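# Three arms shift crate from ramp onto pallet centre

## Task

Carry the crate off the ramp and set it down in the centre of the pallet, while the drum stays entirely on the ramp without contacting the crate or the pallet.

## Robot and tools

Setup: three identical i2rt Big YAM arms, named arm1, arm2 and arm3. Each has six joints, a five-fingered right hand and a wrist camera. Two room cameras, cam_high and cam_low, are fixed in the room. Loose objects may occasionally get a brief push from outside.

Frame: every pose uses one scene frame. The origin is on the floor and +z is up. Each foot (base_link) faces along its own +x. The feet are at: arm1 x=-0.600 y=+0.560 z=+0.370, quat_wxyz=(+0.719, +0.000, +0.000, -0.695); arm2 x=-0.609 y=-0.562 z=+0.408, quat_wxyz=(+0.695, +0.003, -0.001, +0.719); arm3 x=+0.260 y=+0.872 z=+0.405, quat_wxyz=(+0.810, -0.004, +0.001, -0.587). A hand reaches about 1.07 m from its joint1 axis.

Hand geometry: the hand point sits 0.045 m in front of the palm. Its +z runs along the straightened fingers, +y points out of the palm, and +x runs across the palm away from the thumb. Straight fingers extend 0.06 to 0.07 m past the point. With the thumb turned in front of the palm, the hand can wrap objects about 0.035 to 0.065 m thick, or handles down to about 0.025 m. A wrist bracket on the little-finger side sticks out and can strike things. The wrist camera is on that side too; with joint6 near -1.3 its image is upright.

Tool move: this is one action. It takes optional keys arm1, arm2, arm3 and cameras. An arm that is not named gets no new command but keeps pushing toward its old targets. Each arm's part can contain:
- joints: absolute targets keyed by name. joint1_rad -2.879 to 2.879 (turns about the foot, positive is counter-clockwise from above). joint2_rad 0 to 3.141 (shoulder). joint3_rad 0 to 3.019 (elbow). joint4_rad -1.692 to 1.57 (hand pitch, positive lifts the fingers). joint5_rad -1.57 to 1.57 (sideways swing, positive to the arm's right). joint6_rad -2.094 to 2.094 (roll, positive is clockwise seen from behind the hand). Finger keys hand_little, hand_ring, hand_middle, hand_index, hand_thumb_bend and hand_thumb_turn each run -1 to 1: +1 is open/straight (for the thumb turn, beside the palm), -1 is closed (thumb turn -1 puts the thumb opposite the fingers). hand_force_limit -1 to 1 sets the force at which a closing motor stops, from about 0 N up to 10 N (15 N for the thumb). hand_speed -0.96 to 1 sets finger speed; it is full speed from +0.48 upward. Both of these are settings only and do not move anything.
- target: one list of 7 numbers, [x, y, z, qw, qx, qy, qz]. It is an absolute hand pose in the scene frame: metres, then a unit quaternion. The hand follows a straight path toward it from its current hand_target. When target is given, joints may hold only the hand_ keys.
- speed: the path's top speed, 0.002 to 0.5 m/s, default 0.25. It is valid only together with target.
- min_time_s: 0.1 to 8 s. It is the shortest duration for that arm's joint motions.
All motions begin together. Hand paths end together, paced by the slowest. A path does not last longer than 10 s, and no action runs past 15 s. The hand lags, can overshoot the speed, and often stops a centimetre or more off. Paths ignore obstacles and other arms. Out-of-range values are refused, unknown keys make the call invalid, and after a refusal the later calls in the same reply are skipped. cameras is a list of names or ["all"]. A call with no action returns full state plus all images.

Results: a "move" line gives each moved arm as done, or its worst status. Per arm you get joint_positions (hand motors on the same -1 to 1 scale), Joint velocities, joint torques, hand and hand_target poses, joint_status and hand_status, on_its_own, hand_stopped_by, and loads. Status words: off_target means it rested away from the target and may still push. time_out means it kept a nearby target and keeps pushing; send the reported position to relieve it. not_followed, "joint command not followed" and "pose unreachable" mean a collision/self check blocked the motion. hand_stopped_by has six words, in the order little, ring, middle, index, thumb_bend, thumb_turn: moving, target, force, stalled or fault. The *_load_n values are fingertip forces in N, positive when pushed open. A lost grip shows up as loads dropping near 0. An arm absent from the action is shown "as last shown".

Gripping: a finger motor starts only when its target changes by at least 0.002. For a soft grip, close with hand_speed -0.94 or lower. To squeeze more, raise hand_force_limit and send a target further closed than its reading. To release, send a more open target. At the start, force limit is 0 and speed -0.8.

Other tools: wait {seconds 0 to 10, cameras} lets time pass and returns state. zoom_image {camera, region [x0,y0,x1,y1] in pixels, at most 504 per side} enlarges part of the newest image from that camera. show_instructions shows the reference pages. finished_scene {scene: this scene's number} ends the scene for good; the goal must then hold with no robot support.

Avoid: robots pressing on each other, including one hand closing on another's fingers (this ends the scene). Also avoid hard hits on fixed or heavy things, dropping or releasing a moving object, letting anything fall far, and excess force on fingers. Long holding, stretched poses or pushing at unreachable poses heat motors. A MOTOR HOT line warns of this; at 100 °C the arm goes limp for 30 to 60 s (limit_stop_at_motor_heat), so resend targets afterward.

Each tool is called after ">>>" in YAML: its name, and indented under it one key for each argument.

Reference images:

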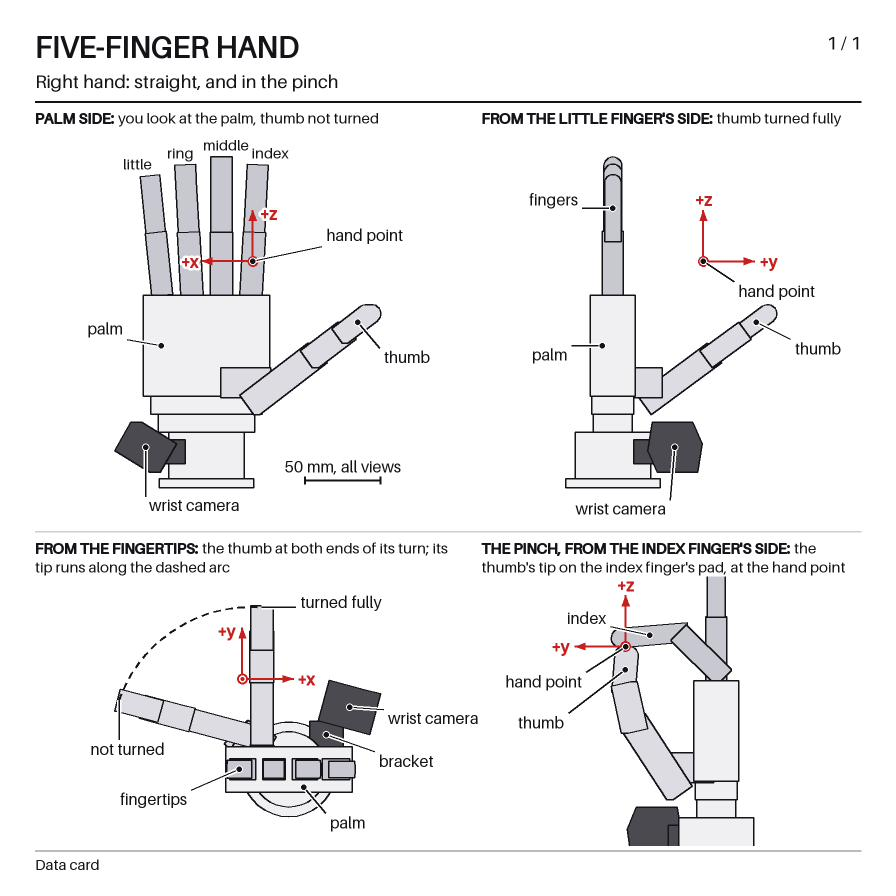

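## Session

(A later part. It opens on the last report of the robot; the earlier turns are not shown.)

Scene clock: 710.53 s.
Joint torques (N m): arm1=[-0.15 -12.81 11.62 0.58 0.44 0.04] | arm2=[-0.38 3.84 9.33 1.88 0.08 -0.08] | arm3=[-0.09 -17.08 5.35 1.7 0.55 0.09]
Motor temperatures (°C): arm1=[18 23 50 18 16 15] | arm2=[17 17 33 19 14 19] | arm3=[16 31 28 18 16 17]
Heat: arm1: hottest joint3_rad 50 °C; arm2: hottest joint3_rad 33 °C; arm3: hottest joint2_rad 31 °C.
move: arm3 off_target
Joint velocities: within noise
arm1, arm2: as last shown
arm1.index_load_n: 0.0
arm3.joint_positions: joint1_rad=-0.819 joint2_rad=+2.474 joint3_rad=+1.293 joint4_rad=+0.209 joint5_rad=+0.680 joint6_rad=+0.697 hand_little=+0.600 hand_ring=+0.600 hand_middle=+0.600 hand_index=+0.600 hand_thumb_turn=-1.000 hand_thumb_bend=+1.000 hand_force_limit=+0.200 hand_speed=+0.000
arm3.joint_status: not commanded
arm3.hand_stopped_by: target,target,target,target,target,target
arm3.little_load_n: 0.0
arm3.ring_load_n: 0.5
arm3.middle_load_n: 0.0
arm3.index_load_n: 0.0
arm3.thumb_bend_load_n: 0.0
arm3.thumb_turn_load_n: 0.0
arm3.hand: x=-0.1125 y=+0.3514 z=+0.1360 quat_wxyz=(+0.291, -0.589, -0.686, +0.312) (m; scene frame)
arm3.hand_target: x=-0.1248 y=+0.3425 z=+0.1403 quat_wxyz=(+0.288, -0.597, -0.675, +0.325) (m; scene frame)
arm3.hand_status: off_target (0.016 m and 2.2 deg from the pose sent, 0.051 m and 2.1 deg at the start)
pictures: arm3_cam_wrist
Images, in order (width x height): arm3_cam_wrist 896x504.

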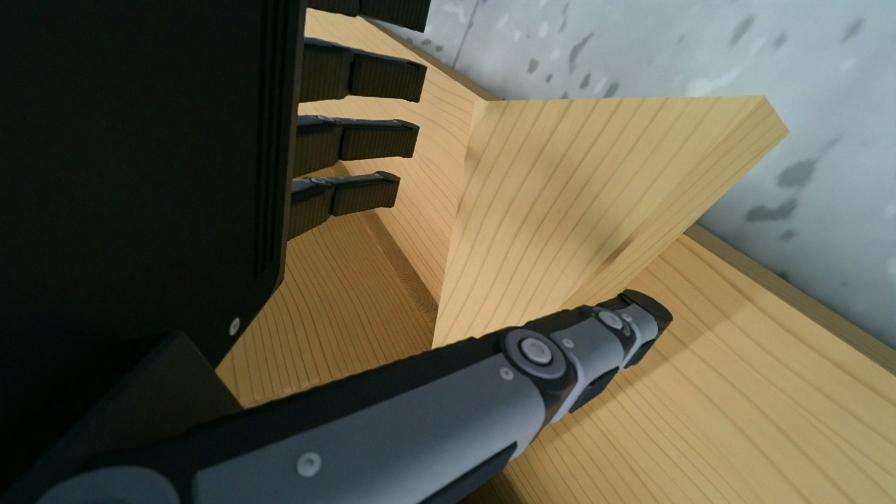

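>>> move:
  arm3: {"target": [-0.130, 0.337, 0.098, -0.288, 0.597, 0.675, -0.325], "speed": 0.08}
  cameras: ["arm3_cam_wrist"]

>>> move:
  arm3: {"joints": {"hand_little": -0.1, "hand_ring": -0.1, "hand_middle": -0.1, "hand_index": -0.1, "hand_speed": -0.9, "hand_force_limit": -0.2}}
  cameras: ["arm3_cam_wrist", "arm1_cam_wrist"]

Scene clock: 723.10 s.
Joint torques (N m): arm1=[-0.26 -12.69 11.64 0.57 0.45 0.04] | arm2=[-0.32 3.9 9.35 1.87 0.08 -0.08] | arm3=[-0.26 -17.03 5.19 1.78 0.53 0.06]
Motor temperatures (°C): arm1=[18 23 50 18 16 15] | arm2=[17 17 33 19 14 19] | arm3=[16 31 27 18 16 17]
Heat: arm1: hottest joint3_rad 50 °C; arm2: hottest joint3_rad 33 °C; arm3: hottest joint2_rad 31 °C.
move: arm3 off_target
Joint velocities: within noise
arm1, arm2: as last shown
arm3.joint_positions: joint1_rad=-0.819 joint2_rad=+2.575 joint3_rad=+1.370 joint4_rad=+0.240 joint5_rad=+0.679 joint6_rad=+0.697 hand_little=+0.600 hand_ring=+0.600 hand_middle=+0.600 hand_index=+0.600 hand_thumb_turn=-1.000 hand_thumb_bend=+1.000 hand_force_limit=+0.200 hand_speed=+0.000
arm3.joint_status: not commanded
arm3.hand_stopped_by: target,target,target,target,target,target
arm3.little_load_n: 0.0
arm3.ring_load_n: 0.0
arm3.middle_load_n: 0.0
arm3.index_load_n: 0.0
arm3.thumb_bend_load_n: 0.0
arm3.thumb_turn_load_n: 0.5
arm3.hand: x=-0.1172 y=+0.3427 z=+0.0981 quat_wxyz=(+0.290, -0.590, -0.685, +0.315) (m; scene frame)
arm3.hand_target: x=-0.1298 y=+0.3375 z=+0.0984 quat_wxyz=(+0.288, -0.597, -0.675, +0.325) (m; scene frame)
arm3.hand_status: off_target (0.014 m and 1.9 deg from the pose sent, 0.044 m and 2.2 deg at the start)
pictures: arm3_cam_wrist
Images, in order (width x height): arm3_cam_wrist 896x504.

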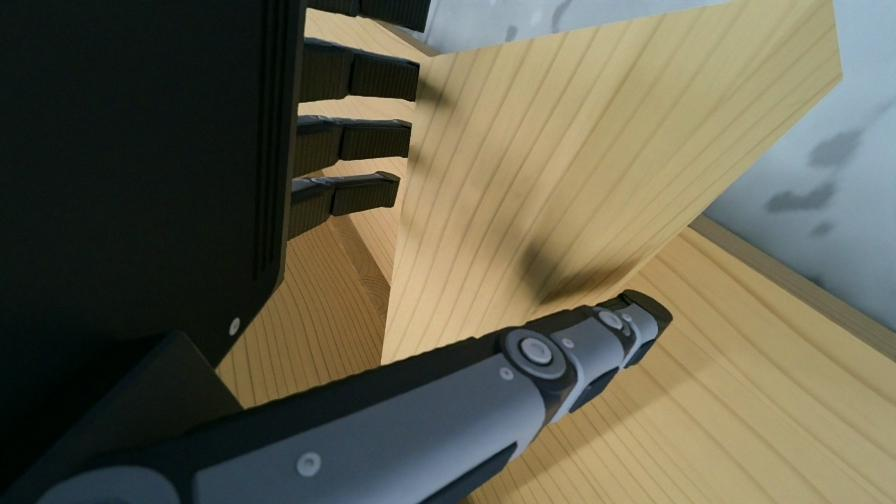

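Scene clock: 725.80 s.
Joint torques (N m): arm1=[-0.38 -12.04 11.6 0.54 0.46 0.05] | arm2=[-0.32 3.96 9.33 1.89 0.08 -0.08] | arm3=[0.09 -17.03 5.03 1.66 0.48 0.06]
Motor temperatures (°C): arm1=[18 23 50 18 16 15] | arm2=[17 17 33 19 14 19] | arm3=[16 31 27 18 16 17]
Heat: arm1: hottest joint3_rad 50 °C; arm2: hottest joint3_rad 33 °C; arm3: hottest joint2_rad 31 °C.
move: arm3 off_target
Joint velocities: within noise
arm1, arm2: as last shown
arm2.little_load_n: -0.5
arm3.joint_positions: joint1_rad=-0.824 joint2_rad=+2.575 joint3_rad=+1.372 joint4_rad=+0.243 joint5_rad=+0.679 joint6_rad=+0.697 hand_little=-0.012 hand_ring=+0.341 hand_middle=+0.258 hand_index=+0.182 hand_thumb_turn=-1.000 hand_thumb_bend=+1.000 hand_force_limit=-0.200 hand_speed=-0.900
arm3.joint_status: hand_little off_target (ended at -0.012, target -0.100); hand_ring off_target (ended at +0.341, target -0.100); hand_middle off_target (ended at +0.258, target -0.100); hand_index off_target (ended at +0.182, target -0.100); the others done
arm3.hand_stopped_by: force,force,force,force,target,target
arm3.little_load_n: 4.5
arm3.ring_load_n: 1.5
arm3.middle_load_n: 5.5
arm3.index_load_n: 4.5
arm3.thumb_bend_load_n: 2.5
arm3.thumb_turn_load_n: 4.0
arm3.hand: x=-0.1209 y=+0.3429 z=+0.0992 quat_wxyz=(+0.290, -0.592, -0.682, +0.316) (m; scene frame)
arm3.hand_target: x=-0.1298 y=+0.3375 z=+0.0984 quat_wxyz=(+0.288, -0.597, -0.675, +0.325) (m; scene frame)
arm3.hand_status: not commanded
pictures: arm1_cam_wrist, arm3_cam_wrist
Images, in order (width x height): arm1_cam_wrist 896x504, arm3_cam_wrist 896x504.

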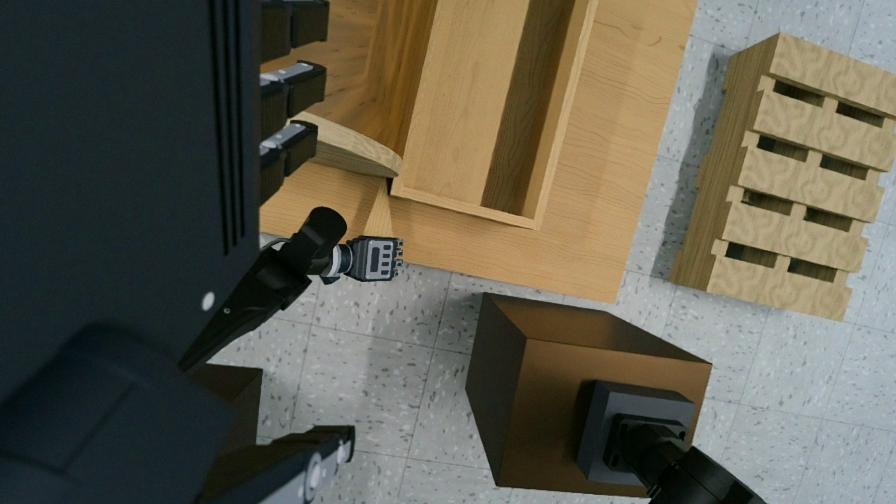

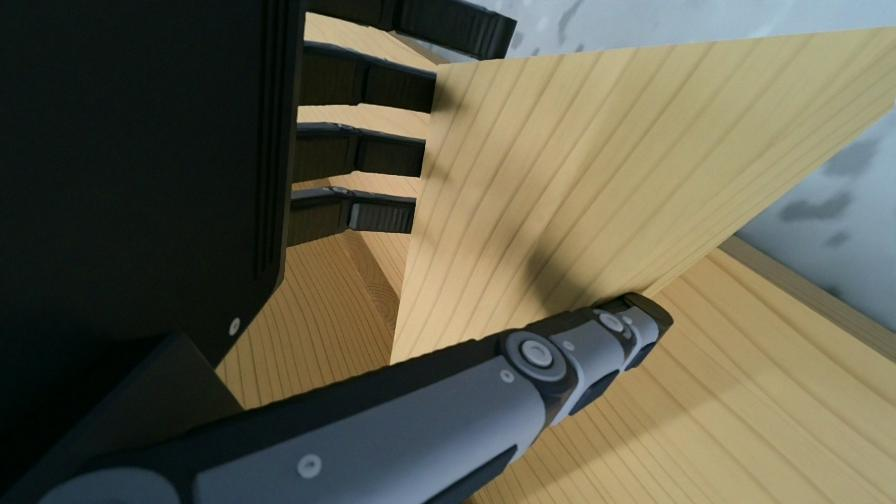

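>>> move:
  arm3: {"joints": {"hand_ring": -0.2, "hand_middle": -0.2, "hand_index": -0.2, "hand_thumb_bend": 0.6, "hand_speed": -0.94, "hand_force_limit": 0.2}}

>>> move:
  arm3: {"target": [-0.106, 0.300, 0.105, -0.288, 0.597, 0.675, -0.325], "speed": 0.06}
  cameras: ["arm3_cam_wrist", "arm1_cam_wrist"]

>>> zoom_image:
  camera: "arm1_cam_wrist"
  region: [300, 100, 500, 320]

Scene clock: 738.67 s.
Joint torques (N m): arm1=[-0.32 -12.4 11.66 0.58 0.48 0.04] | arm2=[-0.38 3.9 9.35 1.85 0.08 -0.08] | arm3=[0.09 -17.03 5.03 1.65 0.48 0.06]
Motor temperatures (°C): arm1=[18 24 51 18 16 15] | arm2=[17 17 33 19 14 19] | arm3=[16 31 27 18 16 17]
Heat: arm1: hottest joint3_rad 51 °C; arm2: hottest joint3_rad 33 °C; arm3: hottest joint2_rad 31 °C.
move: arm3 off_target
Joint velocities: within noise
arm1.joint_positions: joint1_rad=+1.154 joint2_rad=+1.712 joint3_rad=+2.051 joint4_rad=-1.655 joint5_rad=+0.432 joint6_rad=-0.416 hand_little=+1.000 hand_ring=+1.000 hand_middle=+1.000 hand_index=+1.000 hand_thumb_turn=+1.000 hand_thumb_bend=+1.000 hand_force_limit=+0.000 hand_speed=-0.800
arm1.joint_status: not commanded
arm1.hand_stopped_by: target,target,target,target,target,target
arm1.little_load_n: 0.0
arm1.ring_load_n: 0.0
arm1.middle_load_n: 0.0
arm1.index_load_n: 0.0
arm1.thumb_bend_load_n: 0.0
arm1.thumb_turn_load_n: 0.0
arm1.hand: x=-0.1645 y=+0.3004 z=+0.7319 quat_wxyz=(+0.150, +0.678, -0.693, +0.195) (m; scene frame)
arm1.hand_target: x=-0.1511 y=+0.3006 z=+0.7500 quat_wxyz=(+0.137, +0.670, -0.695, +0.224) (m; scene frame)
arm1.hand_status: not commanded
arm2: as last shown
arm2.little_load_n: 0.0
arm2.thumb_turn_load_n: 0.5
arm3.joint_positions: joint1_rad=-0.824 joint2_rad=+2.575 joint3_rad=+1.372 joint4_rad=+0.243 joint5_rad=+0.679 joint6_rad=+0.697 hand_little=-0.012 hand_ring=+0.327 hand_middle=+0.254 hand_index=+0.178 hand_thumb_turn=-1.000 hand_thumb_bend=+0.994 hand_force_limit=+0.200 hand_speed=-0.940
arm3.joint_status: hand_ring off_target (ended at +0.327, target -0.200); hand_middle off_target (ended at +0.254, target -0.200); hand_index off_target (ended at +0.178, target -0.200); hand_thumb_bend off_target (ended at +0.994, target +0.600); the others done
arm3.hand_stopped_by: force,force,force,force,force,target
arm3.little_load_n: 2.0
arm3.ring_load_n: 8.0
arm3.middle_load_n: 6.5
arm3.index_load_n: 6.0
arm3.thumb_bend_load_n: 8.0
arm3.thumb_turn_load_n: 5.5
arm3.hand: x=-0.1209 y=+0.3429 z=+0.0992 quat_wxyz=(+0.290, -0.592, -0.682, +0.316) (m; scene frame)
arm3.hand_target: x=-0.1297 y=+0.3374 z=+0.0984 quat_wxyz=(+0.288, -0.597, -0.675, +0.325) (m; scene frame)
arm3.hand_status: not commanded
pictures: none

Scene clock: 740.13 s.
Joint torques (N m): arm1=[0.03 -12.1 11.64 0.61 0.44 0.06] | arm2=[-0.32 3.9 9.32 1.84 0.08 -0.08] | arm3=[1.49 -17.79 6.17 0.79 0.88 0.18]
Motor temperatures (°C): arm1=[18 24 51 18 16 15] | arm2=[17 17 33 19 14 19] | arm3=[16 31 27 18 16 17]
Heat: arm1: hottest joint3_rad 51 °C; arm2: hottest joint3_rad 33 °C; arm3: hottest joint2_rad 31 °C.
move: arm3 off_target
Joint velocities: within noise
arm1: as last shown
arm2.joint_positions: joint1_rad=+0.767 joint2_rad=+0.621 joint3_rad=+1.389 joint4_rad=-1.155 joint5_rad=-0.096 joint6_rad=-1.330 hand_little=+1.000 hand_ring=+1.000 hand_middle=+1.000 hand_index=+1.000 hand_thumb_turn=+1.000 hand_thumb_bend=+1.000 hand_force_limit=+0.000 hand_speed=-0.800
arm2.joint_status: not commanded
arm2.hand_stopped_by: target,target,target,target,target,target
arm2.little_load_n: 0.0
arm2.ring_load_n: 0.0
arm2.middle_load_n: 0.0
arm2.index_load_n: 0.0
arm2.thumb_bend_load_n: 0.0
arm2.thumb_turn_load_n: 0.0
arm2.hand: x=-0.7739 y=-0.3581 z=+0.9372 quat_wxyz=(-0.550, +0.376, +0.737, +0.108) (m; scene frame)
arm2.hand_target: x=-0.7722 y=-0.3597 z=+0.9490 quat_wxyz=(-0.560, +0.372, +0.731, +0.111) (m; scene frame)
arm2.hand_status: not commanded
arm3.joint_positions: joint1_rad=-0.774 joint2_rad=+2.584 joint3_rad=+1.433 joint4_rad=+0.150 joint5_rad=+0.709 joint6_rad=+0.759 hand_little=-0.012 hand_ring=+0.327 hand_middle=+0.254 hand_index=+0.178 hand_thumb_turn=-1.000 hand_thumb_bend=+0.994 hand_force_limit=+0.200 hand_speed=-0.940
arm3.joint_status: not commanded
arm3.hand_stopped_by: force,force,force,force,force,target
arm3.little_load_n: 2.0
arm3.ring_load_n: 7.5
arm3.middle_load_n: 6.0
arm3.index_load_n: 6.0
arm3.thumb_bend_load_n: 8.0
arm3.thumb_turn_load_n: 6.0
arm3.hand: x=-0.1039 y=+0.3156 z=+0.1018 quat_wxyz=(+0.291, -0.594, -0.681, +0.314) (m; scene frame)
arm3.hand_target: x=-0.1058 y=+0.3005 z=+0.1053 quat_wxyz=(+0.288, -0.597, -0.675, +0.325) (m; scene frame)
arm3.hand_status: off_target (0.016 m and 1.4 deg from the pose sent, 0.046 m and 1.5 deg at the start)
pictures: arm1_cam_wrist, arm3_cam_wrist
Images, in order (width x height): arm1_cam_wrist 896x504, arm3_cam_wrist 896x504.

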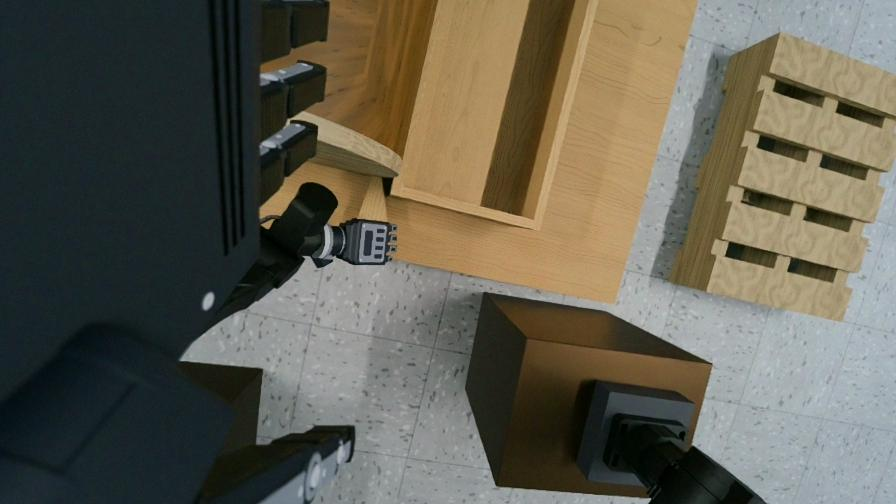

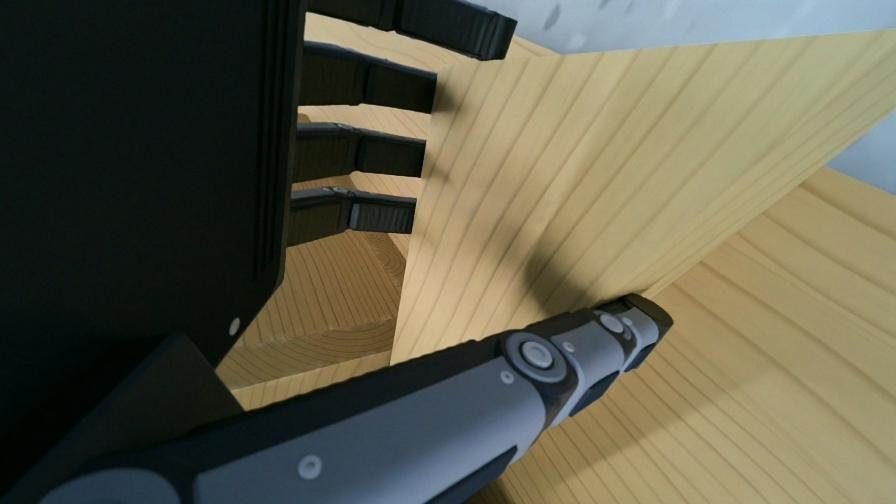

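Scaled by 2.291 from the camera's 896x504 image, which has a finer 1280x720 frame.

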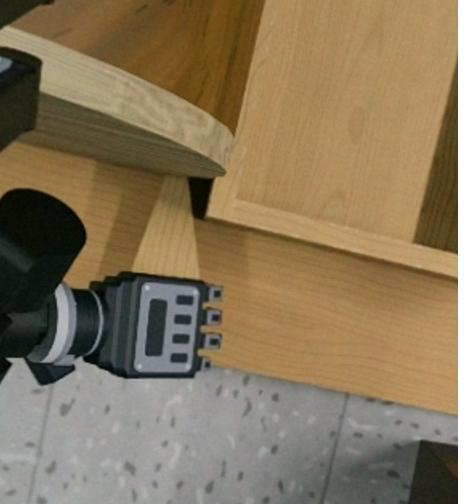

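>>> move:
  arm3: {"target": [-0.104, 0.268, 0.107, -0.279, 0.575, 0.694, -0.333], "speed": 0.05}
  cameras: ["arm3_cam_wrist", "arm1_cam_wrist"]

>>> zoom_image:
  camera: "arm1_cam_wrist"
  region: [300, 100, 500, 320]

Scene clock: 745.47 s.
Joint torques (N m): arm1=[-0.44 -12.45 11.6 0.55 0.47 0.05] | arm2=[-0.32 3.96 9.32 1.83 0.08 -0.08] | arm3=[1.85 -18.49 6.75 0.75 0.64 -0.05]
Motor temperatures (°C): arm1=[18 24 51 18 16 15] | arm2=[17 17 33 19 14 19] | arm3=[16 31 27 17 16 17]
Heat: arm1: hottest joint3_rad 51 °C; arm2: hottest joint3_rad 33 °C; arm3: hottest joint2_rad 31 °C.
move: arm3 off_target
Joint velocities: within noise
arm1, arm2: as last shown
arm3.joint_positions: joint1_rad=-0.761 joint2_rad=+2.610 joint3_rad=+1.508 joint4_rad=+0.126 joint5_rad=+0.690 joint6_rad=+0.729 hand_little=-0.012 hand_ring=+0.327 hand_middle=+0.254 hand_index=+0.178 hand_thumb_turn=-1.000 hand_thumb_bend=+0.994 hand_force_limit=+0.200 hand_speed=-0.940
arm3.joint_status: not commanded
arm3.hand_stopped_by: force,force,force,force,force,target
arm3.little_load_n: 2.0
arm3.ring_load_n: 7.5
arm3.middle_load_n: 6.0
arm3.index_load_n: 6.0
arm3.thumb_bend_load_n: 8.0
arm3.thumb_turn_load_n: 6.5
arm3.hand: x=-0.1047 y=+0.2866 z=+0.1021 quat_wxyz=(+0.282, -0.580, -0.693, +0.323) (m; scene frame)
arm3.hand_target: x=-0.1036 y=+0.2685 z=+0.1074 quat_wxyz=(+0.279, -0.575, -0.694, +0.333) (m; scene frame)
arm3.hand_status: off_target (0.019 m and 1.4 deg from the pose sent, 0.048 m and 3.7 deg at the start)
pictures: arm1_cam_wrist, arm3_cam_wrist
Images, in order (width x height): arm1_cam_wrist 896x504, arm3_cam_wrist 896x504.

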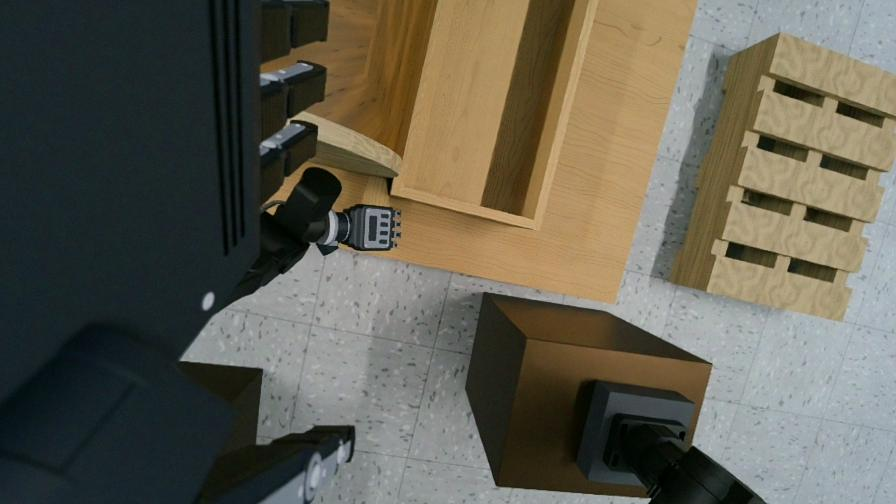

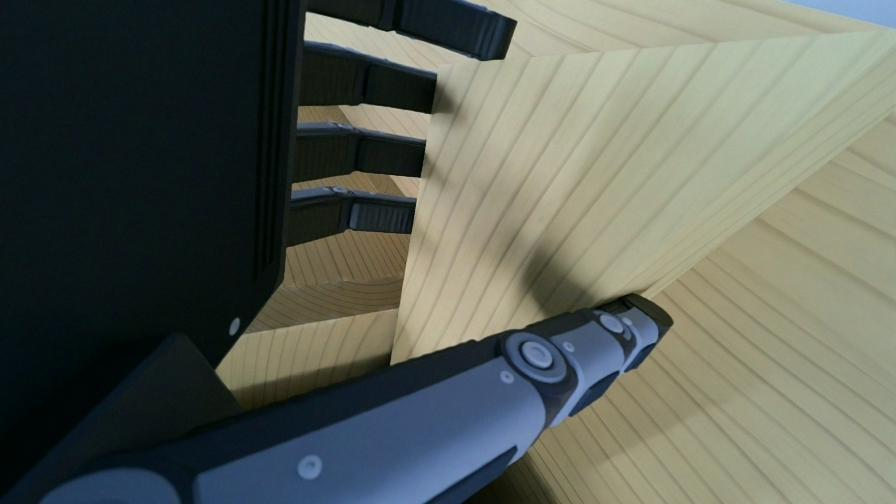

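Scaled by 2.291 from the camera's 896x504 image, which has a finer 1280x720 frame.

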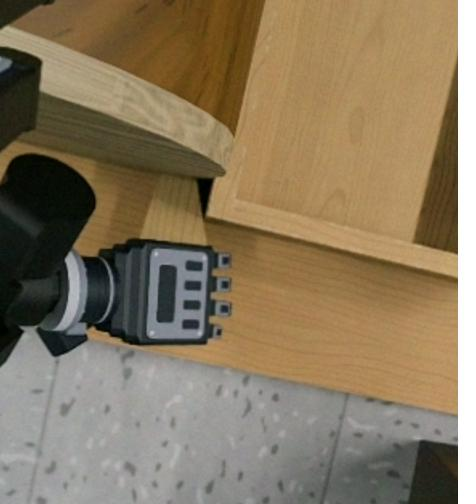

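>>> move:
  arm3: {"target": [-0.085, 0.258, 0.108, -0.279, 0.575, 0.694, -0.333], "speed": 0.05}
  cameras: ["arm3_cam_wrist", "arm1_cam_wrist"]

>>> zoom_image:
  camera: "arm1_cam_wrist"
  region: [300, 100, 500, 320]

Scene clock: 752.83 s.
Joint torques (N m): arm1=[-0.62 -12.34 11.56 0.53 0.45 0.04] | arm2=[-0.44 3.96 9.32 1.87 0.07 -0.09] | arm3=[2.08 -18.61 6.54 0.51 0.74 0.09]
Motor temperatures (°C): arm1=[18 24 51 18 16 15] | arm2=[17 17 33 19 14 19] | arm3=[16 31 28 17 16 17]
Heat: arm1: hottest joint3_rad 51 °C; arm2: hottest joint3_rad 33 °C; arm3: hottest joint2_rad 31 °C.
move: arm3 off_target
Joint velocities: within noise
arm1, arm2: as last shown
arm1.thumb_bend_load_n: 0.5
arm3.joint_positions: joint1_rad=-0.729 joint2_rad=+2.610 joint3_rad=+1.519 joint4_rad=+0.094 joint5_rad=+0.708 joint6_rad=+0.754 hand_little=-0.012 hand_ring=+0.327 hand_middle=+0.254 hand_index=+0.178 hand_thumb_turn=-1.000 hand_thumb_bend=+0.994 hand_force_limit=+0.200 hand_speed=-0.940
arm3.joint_status: not commanded
arm3.hand_stopped_by: force,force,force,force,force,target
arm3.little_load_n: 2.0
arm3.ring_load_n: 7.5
arm3.middle_load_n: 6.5
arm3.index_load_n: 6.5
arm3.thumb_bend_load_n: 8.0
arm3.thumb_turn_load_n: 6.5
arm3.hand: x=-0.0886 y=+0.2765 z=+0.1033 quat_wxyz=(+0.284, -0.577, -0.695, +0.322) (m; scene frame)
arm3.hand_target: x=-0.0845 y=+0.2585 z=+0.1083 quat_wxyz=(+0.279, -0.575, -0.694, +0.333) (m; scene frame)
arm3.hand_status: off_target (0.019 m and 1.3 deg from the pose sent, 0.035 m and 1.4 deg at the start)
pictures: arm1_cam_wrist, arm3_cam_wrist
Images, in order (width x height): arm1_cam_wrist 896x504, arm3_cam_wrist 896x504.

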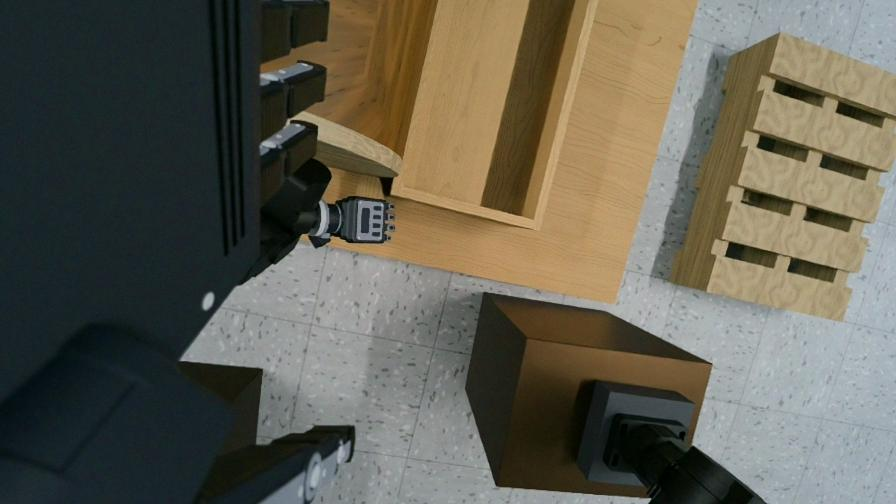

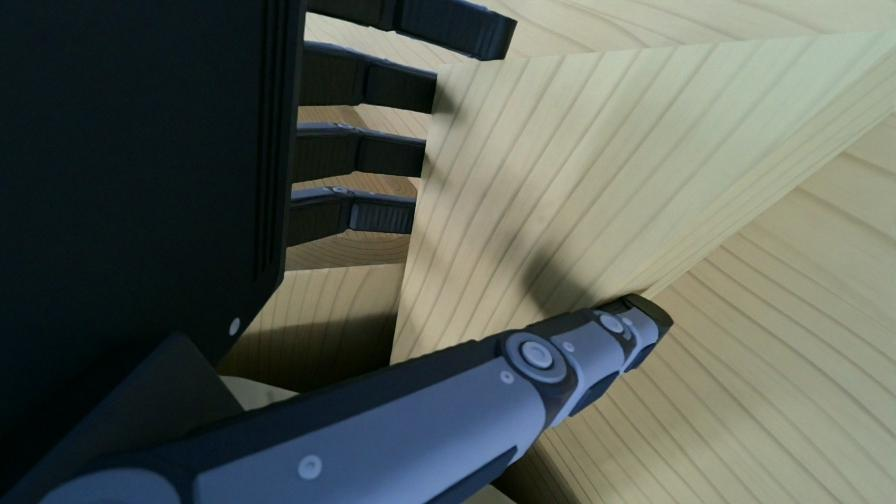

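Scaled by 2.291 from the camera's 896x504 image, which has a finer 1280x720 frame.

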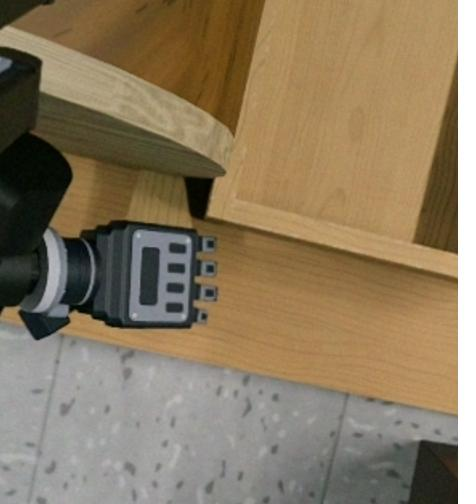

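>>> move:
  arm3: {"target": [-0.065, 0.260, 0.108, -0.279, 0.575, 0.694, -0.333], "speed": 0.04}
  cameras: ["arm1_cam_wrist"]

>>> zoom_image:
  camera: "arm1_cam_wrist"
  region: [300, 100, 500, 320]

Scene clock: 759.23 s.
Joint torques (N m): arm1=[-0.09 -12.57 11.67 0.51 0.48 0.03] | arm2=[-0.26 3.84 9.35 1.85 0.09 -0.08] | arm3=[3.43 -19.37 4.27 0.8 0.49 0.13]
Motor temperatures (°C): arm1=[18 24 51 18 16 15] | arm2=[17 17 33 19 14 19] | arm3=[16 32 28 17 16 17]
Heat: arm1: hottest joint3_rad 51 °C; arm2: hottest joint3_rad 33 °C; arm3: hottest joint2_rad 32 °C.
move: arm3 off_target
Joint velocities: within noise
arm1, arm2: as last shown
arm1.thumb_bend_load_n: 0.0
arm3.joint_positions: joint1_rad=-0.717 joint2_rad=+2.610 joint3_rad=+1.520 joint4_rad=+0.088 joint5_rad=+0.729 joint6_rad=+0.777 hand_little=-0.012 hand_ring=+0.327 hand_middle=+0.254 hand_index=+0.178 hand_thumb_turn=-1.000 hand_thumb_bend=+0.994 hand_force_limit=+0.200 hand_speed=-0.940
arm3.joint_status: not commanded
arm3.hand_stopped_by: force,force,force,force,force,target
arm3.little_load_n: 1.5
arm3.ring_load_n: 7.0
arm3.middle_load_n: 6.5
arm3.index_load_n: 7.5
arm3.thumb_bend_load_n: 7.5
arm3.thumb_turn_load_n: 7.5
arm3.hand: x=-0.0844 y=+0.2744 z=+0.1045 quat_wxyz=(+0.288, -0.581, -0.688, +0.326) (m; scene frame)
arm3.hand_target: x=-0.0650 y=+0.2603 z=+0.1079 quat_wxyz=(+0.279, -0.575, -0.694, +0.333) (m; scene frame)
arm3.hand_status: off_target (0.024 m and 1.7 deg from the pose sent, 0.029 m and 1.3 deg at the start)
pictures: arm1_cam_wrist
Images, in order (width x height): arm1_cam_wrist 896x504.

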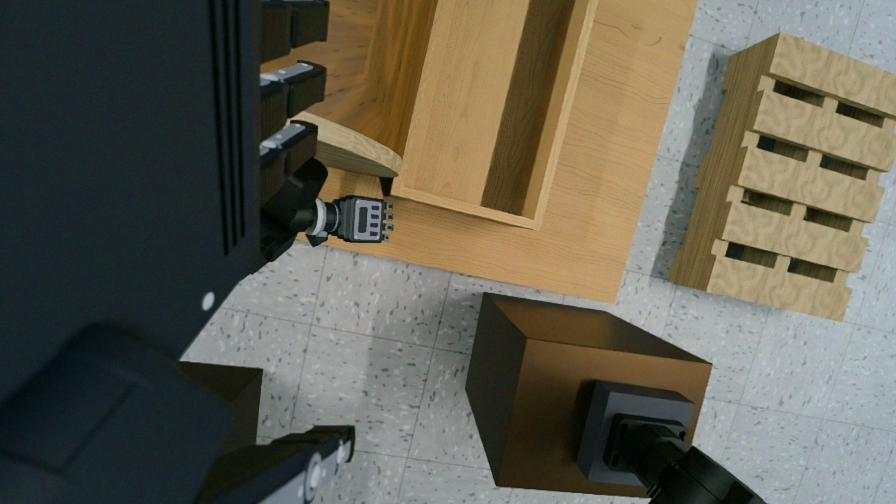

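Scaled by 2.291 from the camera's 896x504 image, which has a finer 1280x720 frame.

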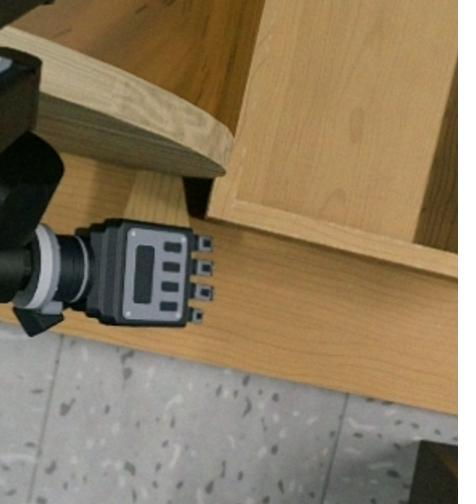

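>>> move:
  arm3: {"target": [-0.079, 0.259, 0.103, -0.279, 0.575, 0.694, -0.333], "speed": 0.04}

>>> move:
  arm3: {"joints": {"hand_little": 0.6, "hand_ring": 0.6, "hand_middle": 0.6, "hand_index": 0.6, "hand_thumb_bend": 1, "hand_speed": -0.7}}
  cameras: ["arm3_cam_wrist"]

Scene clock: 765.87 s.
Joint torques (N m): arm1=[-0.26 -12.28 11.64 0.62 0.44 0.05] | arm2=[-0.38 3.96 9.33 1.85 0.08 -0.08] | arm3=[1.79 -18.14 6.23 1.1 0.09 -0.07]
Motor temperatures (°C): arm1=[18 24 51 18 16 15] | arm2=[17 17 33 19 14 19] | arm3=[16 32 28 17 16 17]
Heat: arm1: hottest joint3_rad 51 °C; arm2: hottest joint3_rad 33 °C; arm3: hottest joint2_rad 32 °C.
move: arm3 off_target
Joint velocities: within noise
arm1, arm2: as last shown
arm3.joint_positions: joint1_rad=-0.717 joint2_rad=+2.611 joint3_rad=+1.520 joint4_rad=+0.087 joint5_rad=+0.727 joint6_rad=+0.778 hand_little=-0.012 hand_ring=+0.327 hand_middle=+0.254 hand_index=+0.178 hand_thumb_turn=-1.000 hand_thumb_bend=+0.994 hand_force_limit=+0.200 hand_speed=-0.940
arm3.joint_status: not commanded
arm3.hand_stopped_by: force,force,force,force,force,target
arm3.little_load_n: 1.5
arm3.ring_load_n: 7.0
arm3.middle_load_n: 7.0
arm3.index_load_n: 7.5
arm3.thumb_bend_load_n: 8.0
arm3.thumb_turn_load_n: 7.5
arm3.hand: x=-0.0839 y=+0.2746 z=+0.1039 quat_wxyz=(+0.287, -0.581, -0.689, +0.325) (m; scene frame)
arm3.hand_target: x=-0.0788 y=+0.2594 z=+0.1034 quat_wxyz=(+0.279, -0.575, -0.694, +0.333) (m; scene frame)
arm3.hand_status: off_target (0.016 m and 1.6 deg from the pose sent, 0.016 m and 1.7 deg at the start)
pictures: none

Scene clock: 767.10 s.
Joint torques (N m): arm1=[-0.26 -12.45 11.59 0.62 0.48 0.04] | arm2=[-0.32 3.96 9.32 1.87 0.08 -0.08] | arm3=[1.79 -18.2 6.24 1.1 0.57 -0.05]
Motor temperatures (°C): arm1=[18 24 51 18 16 15] | arm2=[17 17 33 19 14 19] | arm3=[16 32 28 17 16 17]
Heat: arm1: hottest joint3_rad 51 °C; arm2: hottest joint3_rad 33 °C; arm3: hottest joint2_rad 32 °C.
move: arm3 done
Joint velocities: within noise
arm1, arm2: as last shown
arm1.ring_load_n: 0.5
arm3.joint_positions: joint1_rad=-0.717 joint2_rad=+2.611 joint3_rad=+1.520 joint4_rad=+0.087 joint5_rad=+0.717 joint6_rad=+0.775 hand_little=+0.600 hand_ring=+0.600 hand_middle=+0.600 hand_index=+0.600 hand_thumb_turn=-1.000 hand_thumb_bend=+1.000 hand_force_limit=+0.200 hand_speed=-0.700
arm3.joint_status: all done
arm3.hand_stopped_by: target,target,target,target,target,target
arm3.little_load_n: 0.0
arm3.ring_load_n: 0.0
arm3.middle_load_n: 0.0
arm3.index_load_n: 0.0
arm3.thumb_bend_load_n: 0.0
arm3.thumb_turn_load_n: 0.0
arm3.hand: x=-0.0822 y=+0.2735 z=+0.1031 quat_wxyz=(+0.283, -0.580, -0.692, +0.324) (m; scene frame)
arm3.hand_target: x=-0.0788 y=+0.2594 z=+0.1034 quat_wxyz=(+0.279, -0.575, -0.694, +0.333) (m; scene frame)
arm3.hand_status: not commanded
pictures: arm3_cam_wrist
Images, in order (width x height): arm3_cam_wrist 896x504.

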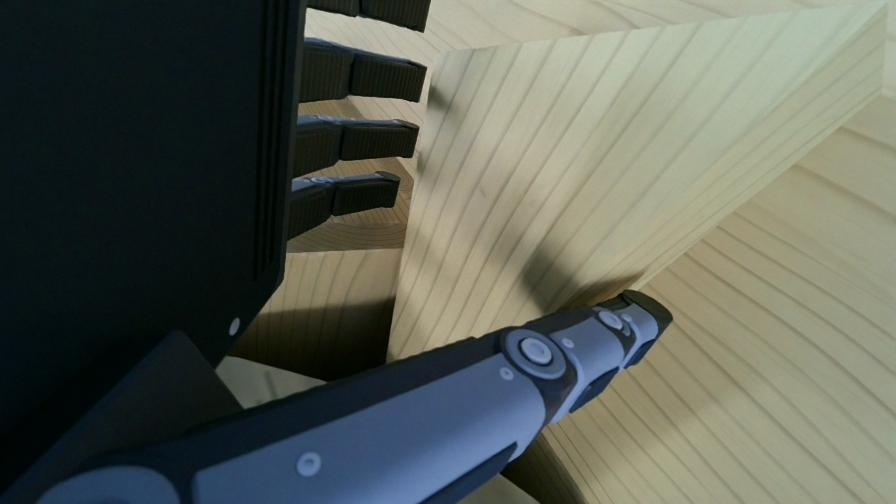

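>>> move:
  arm3: {"target": [-0.079, 0.290, 0.20, -0.279, 0.575, 0.694, -0.333], "speed": 0.15}

>>> move:
  arm3: {"target": [-0.02, 0.52, 0.32, -0.279, 0.575, 0.694, -0.333], "speed": 0.25}
  cameras: ["arm3_cam_wrist", "arm1_cam_wrist"]

>>> zoom_image:
  camera: "arm1_cam_wrist"
  region: [260, 60, 560, 360]

Scene clock: 776.50 s.
Joint torques (N m): arm1=[-0.26 -12.1 11.59 0.47 0.46 0.04] | arm2=[-0.38 3.96 9.33 1.85 0.08 -0.08] | arm3=[0.09 -18.2 4.44 0.62 0.53 -0.08]
Motor temperatures (°C): arm1=[18 24 51 18 16 15] | arm2=[17 17 33 19 14 19] | arm3=[16 33 28 17 16 17]
Heat: arm1: hottest joint3_rad 51 °C; arm2: hottest joint3_rad 33 °C; arm3: hottest joint2_rad 33 °C.
move: arm3 done
Joint velocities: within noise
arm1, arm2: as last shown
arm1.ring_load_n: 0.0
arm3.joint_positions: joint1_rad=-0.717 joint2_rad=+2.375 joint3_rad=+1.342 joint4_rad=+0.067 joint5_rad=+0.705 joint6_rad=+0.756 hand_little=+0.600 hand_ring=+0.600 hand_middle=+0.600 hand_index=+0.600 hand_thumb_turn=-1.000 hand_thumb_bend=+1.000 hand_force_limit=+0.200 hand_speed=-0.700
arm3.joint_status: not commanded
arm3.hand_stopped_by: target,target,target,target,target,target
arm3.little_load_n: 0.0
arm3.ring_load_n: 0.0
arm3.middle_load_n: 0.0
arm3.index_load_n: 0.0
arm3.thumb_bend_load_n: 0.0
arm3.thumb_turn_load_n: 0.0
arm3.hand: x=-0.0745 y=+0.2858 z=+0.1980 quat_wxyz=(+0.276, -0.576, -0.692, +0.338) (m; scene frame)
arm3.hand_target: x=-0.0790 y=+0.2900 z=+0.1999 quat_wxyz=(+0.279, -0.575, -0.694, +0.333) (m; scene frame)
arm3.hand_status: done (0.006 m and 0.7 deg from the pose sent, 0.098 m and 1.3 deg at the start)
pictures: none

Scene clock: 778.40 s.
Joint torques (N m): arm1=[-0.26 -12.51 11.55 0.54 0.47 0.04] | arm2=[-0.38 4.01 9.32 1.84 0.08 -0.09] | arm3=[-0.26 -10.52 3.43 1.65 0.48 -0.09]
Motor temperatures (°C): arm1=[18 24 51 18 16 15] | arm2=[17 17 33 19 14 19] | arm3=[16 33 28 17 16 17]
Heat: arm1: hottest joint3_rad 51 °C; arm2: hottest joint3_rad 33 °C; arm3: hottest joint2_rad 33 °C.
move: arm3 done
Joint velocities: within noise
arm1.joint_positions: joint1_rad=+1.154 joint2_rad=+1.712 joint3_rad=+2.051 joint4_rad=-1.655 joint5_rad=+0.432 joint6_rad=-0.416 hand_little=+1.000 hand_ring=+1.000 hand_middle=+1.000 hand_index=+1.000 hand_thumb_turn=+1.000 hand_thumb_bend=+1.000 hand_force_limit=+0.000 hand_speed=-0.800
arm1.joint_status: not commanded
arm1.hand_stopped_by: target,target,target,target,target,target
arm1.little_load_n: 0.0
arm1.ring_load_n: 0.0
arm1.middle_load_n: 0.0
arm1.index_load_n: 0.0
arm1.thumb_bend_load_n: 0.0
arm1.thumb_turn_load_n: 0.0
arm1.hand: x=-0.1645 y=+0.3004 z=+0.7319 quat_wxyz=(+0.150, +0.678, -0.693, +0.195) (m; scene frame)
arm1.hand_target: x=-0.1511 y=+0.3006 z=+0.7500 quat_wxyz=(+0.137, +0.670, -0.695, +0.224) (m; scene frame)
arm1.hand_status: not commanded
arm2: as last shown
arm2.little_load_n: 0.5
arm3.joint_positions: joint1_rad=-0.821 joint2_rad=+1.763 joint3_rad=+0.574 joint4_rad=+0.267 joint5_rad=+0.641 joint6_rad=+0.645 hand_little=+0.600 hand_ring=+0.600 hand_middle=+0.600 hand_index=+0.600 hand_thumb_turn=-1.000 hand_thumb_bend=+1.000 hand_force_limit=+0.200 hand_speed=-0.700
arm3.joint_status: not commanded
arm3.hand_stopped_by: target,target,target,target,target,target
arm3.little_load_n: 0.0
arm3.ring_load_n: 0.0
arm3.middle_load_n: 0.0
arm3.index_load_n: 0.0
arm3.thumb_bend_load_n: 0.0
arm3.thumb_turn_load_n: 0.0
arm3.hand: x=-0.0137 y=+0.5189 z=+0.3144 quat_wxyz=(+0.278, -0.573, -0.698, +0.327) (m; scene frame)
arm3.hand_target: x=-0.0201 y=+0.5200 z=+0.3199 quat_wxyz=(+0.279, -0.575, -0.693, +0.333) (m; scene frame)
arm3.hand_status: done (0.009 m and 0.9 deg from the pose sent, 0.270 m and 0.7 deg at the start)
pictures: arm1_cam_wrist, arm3_cam_wrist
Images, in order (width x height): arm1_cam_wrist 896x504, arm3_cam_wrist 896x504.

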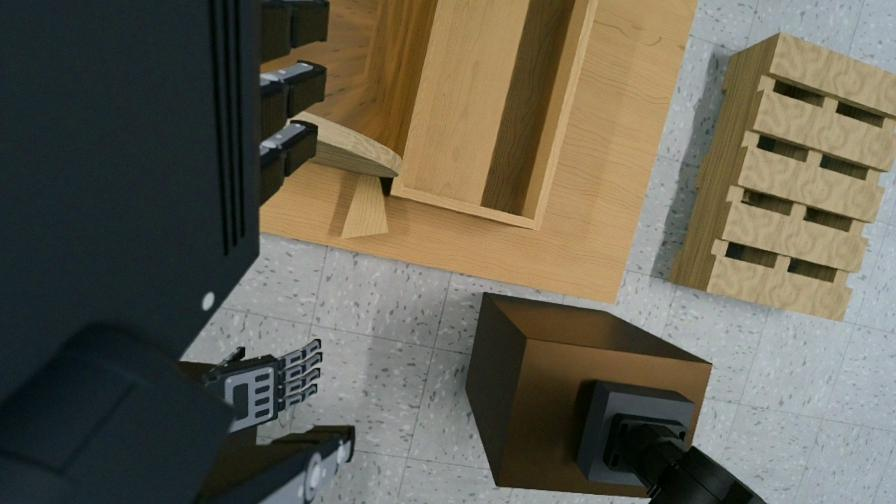

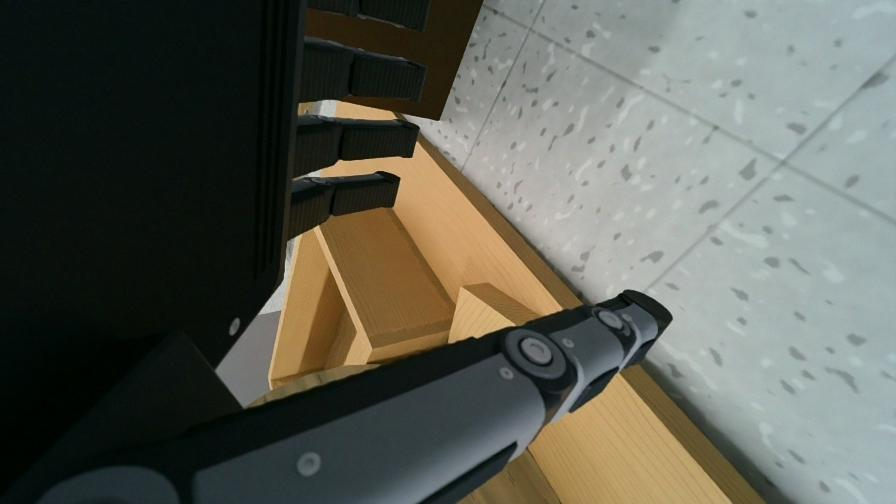

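Scaled by 1.680 from the camera's 896x504 image, which has a finer 1280x720 frame.

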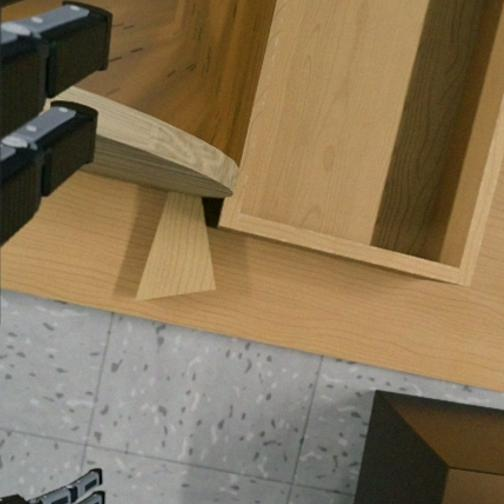

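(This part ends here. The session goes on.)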